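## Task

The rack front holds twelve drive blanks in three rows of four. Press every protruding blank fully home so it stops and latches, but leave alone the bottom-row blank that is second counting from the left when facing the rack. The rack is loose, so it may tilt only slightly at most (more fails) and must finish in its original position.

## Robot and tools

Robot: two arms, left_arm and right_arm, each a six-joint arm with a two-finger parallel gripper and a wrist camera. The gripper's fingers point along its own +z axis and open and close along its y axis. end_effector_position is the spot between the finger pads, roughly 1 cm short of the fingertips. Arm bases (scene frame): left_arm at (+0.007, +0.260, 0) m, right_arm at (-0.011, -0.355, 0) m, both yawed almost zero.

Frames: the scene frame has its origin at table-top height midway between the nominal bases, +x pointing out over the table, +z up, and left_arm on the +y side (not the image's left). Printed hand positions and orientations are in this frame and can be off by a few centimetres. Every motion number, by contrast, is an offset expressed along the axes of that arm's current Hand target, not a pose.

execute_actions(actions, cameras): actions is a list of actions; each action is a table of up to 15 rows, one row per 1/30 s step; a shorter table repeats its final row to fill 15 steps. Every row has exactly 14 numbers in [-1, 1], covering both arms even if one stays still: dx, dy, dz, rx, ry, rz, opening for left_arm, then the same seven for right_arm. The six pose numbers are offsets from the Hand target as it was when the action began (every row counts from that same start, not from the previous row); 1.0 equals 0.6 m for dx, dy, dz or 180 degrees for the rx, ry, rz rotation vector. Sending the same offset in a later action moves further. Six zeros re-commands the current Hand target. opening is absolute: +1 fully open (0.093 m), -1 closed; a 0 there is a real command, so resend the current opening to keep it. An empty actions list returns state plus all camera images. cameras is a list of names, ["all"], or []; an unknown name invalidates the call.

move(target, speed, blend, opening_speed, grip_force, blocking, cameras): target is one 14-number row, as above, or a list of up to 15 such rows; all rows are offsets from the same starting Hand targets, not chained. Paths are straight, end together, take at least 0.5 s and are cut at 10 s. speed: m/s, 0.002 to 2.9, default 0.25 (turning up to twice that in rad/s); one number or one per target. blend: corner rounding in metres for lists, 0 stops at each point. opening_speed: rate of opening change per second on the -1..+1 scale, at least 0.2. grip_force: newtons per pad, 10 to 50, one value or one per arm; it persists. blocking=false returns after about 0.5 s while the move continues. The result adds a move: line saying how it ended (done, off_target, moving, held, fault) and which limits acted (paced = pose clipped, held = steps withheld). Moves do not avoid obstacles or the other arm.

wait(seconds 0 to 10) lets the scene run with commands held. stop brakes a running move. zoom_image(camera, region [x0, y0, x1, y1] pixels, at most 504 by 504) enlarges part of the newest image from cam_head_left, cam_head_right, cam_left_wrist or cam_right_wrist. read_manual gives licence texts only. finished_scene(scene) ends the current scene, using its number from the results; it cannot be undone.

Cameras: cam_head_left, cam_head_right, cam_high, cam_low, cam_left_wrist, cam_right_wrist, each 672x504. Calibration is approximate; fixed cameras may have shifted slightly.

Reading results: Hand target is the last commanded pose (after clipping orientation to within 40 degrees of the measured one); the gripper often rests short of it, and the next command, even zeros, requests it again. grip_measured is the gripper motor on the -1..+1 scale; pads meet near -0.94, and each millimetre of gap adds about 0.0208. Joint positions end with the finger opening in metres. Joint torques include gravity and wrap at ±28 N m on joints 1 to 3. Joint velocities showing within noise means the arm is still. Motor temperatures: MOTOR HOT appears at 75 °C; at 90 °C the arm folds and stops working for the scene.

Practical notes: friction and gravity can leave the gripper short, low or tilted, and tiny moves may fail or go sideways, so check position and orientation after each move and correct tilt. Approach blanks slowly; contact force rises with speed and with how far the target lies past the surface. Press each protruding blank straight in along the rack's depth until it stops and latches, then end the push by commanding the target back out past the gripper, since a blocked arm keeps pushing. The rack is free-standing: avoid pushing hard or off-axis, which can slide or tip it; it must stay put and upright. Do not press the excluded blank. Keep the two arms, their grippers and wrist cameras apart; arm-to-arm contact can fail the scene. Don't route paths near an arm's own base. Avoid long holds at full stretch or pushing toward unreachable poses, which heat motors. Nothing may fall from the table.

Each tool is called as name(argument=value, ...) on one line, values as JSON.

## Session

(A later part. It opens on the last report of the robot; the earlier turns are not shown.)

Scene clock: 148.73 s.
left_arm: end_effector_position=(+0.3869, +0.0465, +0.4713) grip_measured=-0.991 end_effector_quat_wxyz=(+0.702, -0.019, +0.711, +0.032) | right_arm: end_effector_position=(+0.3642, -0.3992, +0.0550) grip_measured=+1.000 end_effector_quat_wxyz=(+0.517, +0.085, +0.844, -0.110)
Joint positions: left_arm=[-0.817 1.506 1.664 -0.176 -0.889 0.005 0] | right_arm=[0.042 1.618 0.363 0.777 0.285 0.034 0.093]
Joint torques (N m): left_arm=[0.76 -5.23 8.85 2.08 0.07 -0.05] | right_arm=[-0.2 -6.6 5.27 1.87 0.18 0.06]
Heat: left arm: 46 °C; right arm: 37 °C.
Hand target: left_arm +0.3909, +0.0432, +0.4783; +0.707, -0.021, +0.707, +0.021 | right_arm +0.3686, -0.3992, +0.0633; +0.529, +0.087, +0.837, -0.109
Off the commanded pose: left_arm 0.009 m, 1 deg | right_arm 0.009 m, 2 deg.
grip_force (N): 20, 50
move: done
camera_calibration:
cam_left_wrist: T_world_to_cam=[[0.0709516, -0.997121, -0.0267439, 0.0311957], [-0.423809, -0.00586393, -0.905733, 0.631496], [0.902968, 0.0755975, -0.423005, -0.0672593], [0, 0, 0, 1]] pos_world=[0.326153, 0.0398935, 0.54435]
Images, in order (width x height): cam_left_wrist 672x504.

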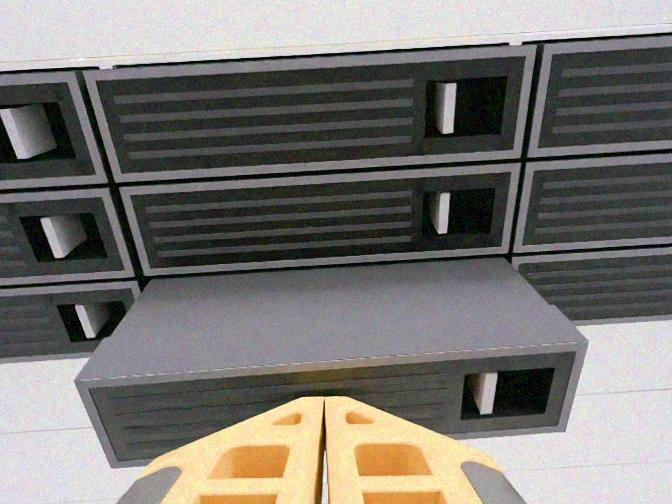

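move(target=[-0.002,0,0.008,0,0,0,-1,0,0,0,0,0,0,1], speed=0.02, cameras=["cam_left_wrist"])

Scene clock: 150.90 s.
left_arm: end_effector_position=(+0.3913, +0.0468, +0.4738) grip_measured=-0.991 end_effector_quat_wxyz=(+0.704, -0.020, +0.710, +0.030) | right_arm: end_effector_position=(+0.3642, -0.3992, +0.0550) grip_measured=+1.000 end_effector_quat_wxyz=(+0.517, +0.085, +0.844, -0.110)
Joint positions: left_arm=[-0.806 1.519 1.682 -0.176 -0.879 0.005 0] | right_arm=[0.042 1.618 0.363 0.777 0.285 0.034 0.093]
Joint torques (N m): left_arm=[0.85 -5.26 8.85 2.04 0.08 -0.05] | right_arm=[0.05 -6.49 5.01 1.88 0.18 0.09]
Heat: left arm: 46 °C; right arm: 37 °C.
Hand target: left_arm +0.3957, +0.0436, +0.4796; +0.707, -0.021, +0.707, +0.021 | right_arm +0.3686, -0.3992, +0.0633; +0.529, +0.087, +0.837, -0.109
Off the commanded pose: left_arm 0.008 m, 1 deg | right_arm 0.009 m, 2 deg.
grip_force (N): 20, 50
move: done
camera_calibration:
cam_left_wrist: T_world_to_cam=[[0.0714463, -0.997196, -0.0222618, 0.0289653], [-0.420334, -0.0098605, -0.907316, 0.635149], [0.904552, 0.0741817, -0.41986, -0.072128], [0, 0, 0, 1]] pos_world=[0.330149, 0.0404975, 0.546642]
Images, in order (width x height): cam_left_wrist 672x504.

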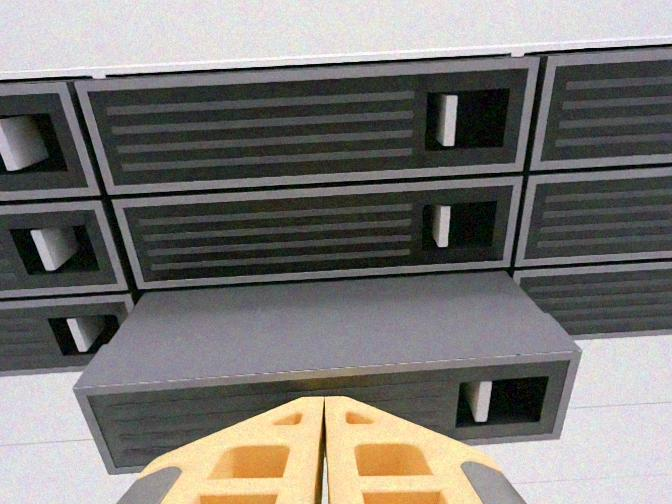

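move(target=[[0,0,-0.1,0,0,0,-1,0,0,0,0,0,0,1],[-0.0347,-0.1428,-0.149,0,0,0,-1,0,0,0,0,0,0,1]], speed=0.15, blend=[0.02,0], cameras=["cam_left_wrist","cam_head_right","cam_low"])

zoom_image(camera="cam_left_wrist", region=[0, 50, 504, 400])

Scene clock: 154.83 s.
left_arm: end_effector_position=(+0.3105, -0.0457, +0.4996) grip_measured=-0.991 end_effector_quat_wxyz=(+0.708, -0.014, +0.706, +0.018) | right_arm: end_effector_position=(+0.3642, -0.3992, +0.0550) grip_measured=+1.000 end_effector_quat_wxyz=(+0.517, +0.085, +0.844, -0.110)
Joint positions: left_arm=[-1.163 1.672 1.936 -0.252 -1.211 0.017 0] | right_arm=[0.042 1.618 0.363 0.777 0.285 0.034 0.093]
Joint torques (N m): left_arm=[0.12 -6.19 8.21 1.63 -0.22 -0.11] | right_arm=[-0.12 -6.6 4.98 1.92 0.18 0.08]
Heat: left arm: 46 °C; right arm: 37 °C.
Hand target: left_arm +0.3116, -0.0473, +0.5003; +0.707, -0.021, +0.707, +0.021 | right_arm +0.3686, -0.3992, +0.0633; +0.529, +0.087, +0.837, -0.109
Off the commanded pose: left_arm 0.002 m, 1 deg | right_arm 0.009 m, 2 deg.
grip_force (N): 20, 50
move: done
camera_calibration:
cam_left_wrist: T_world_to_cam=[[0.0457848, -0.998856, -0.0137756, -0.0533011], [-0.408961, -0.00616055, -0.912531, 0.622935], [0.911403, 0.0474137, -0.408775, 0.00980319], [0, 0, 0, 1]] pos_world=[0.248262, -0.0498674, 0.571721]
Images, in order (width x height): cam_head_right 672x504, cam_low 672x504, cam_left_wrist 672x504.

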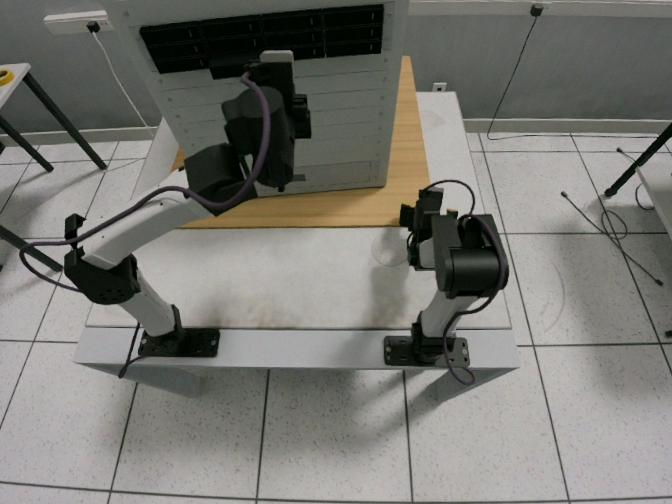

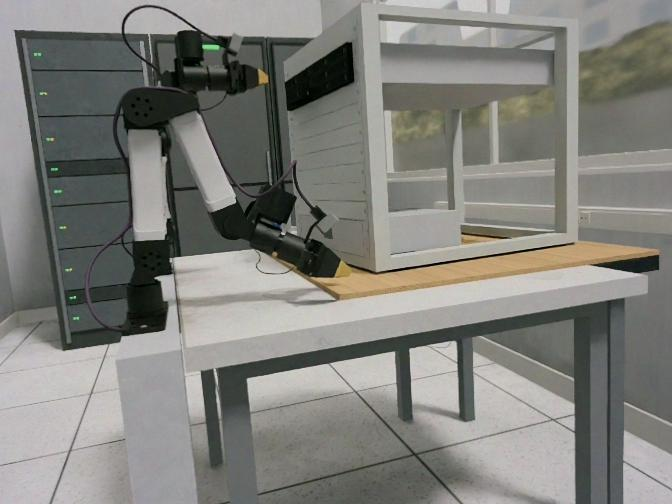

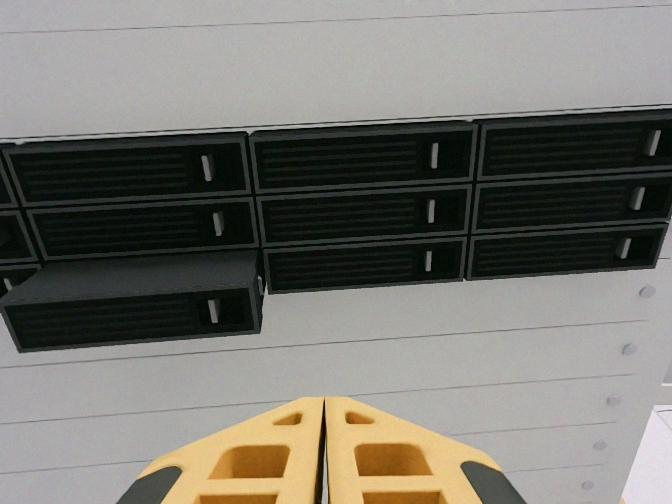

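Scaled by 1.000.

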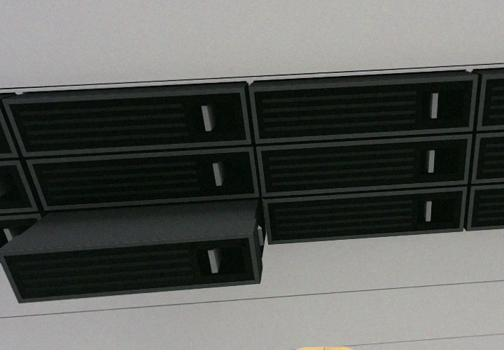

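finished_scene(scene=2)

The scene is finished: the task was done.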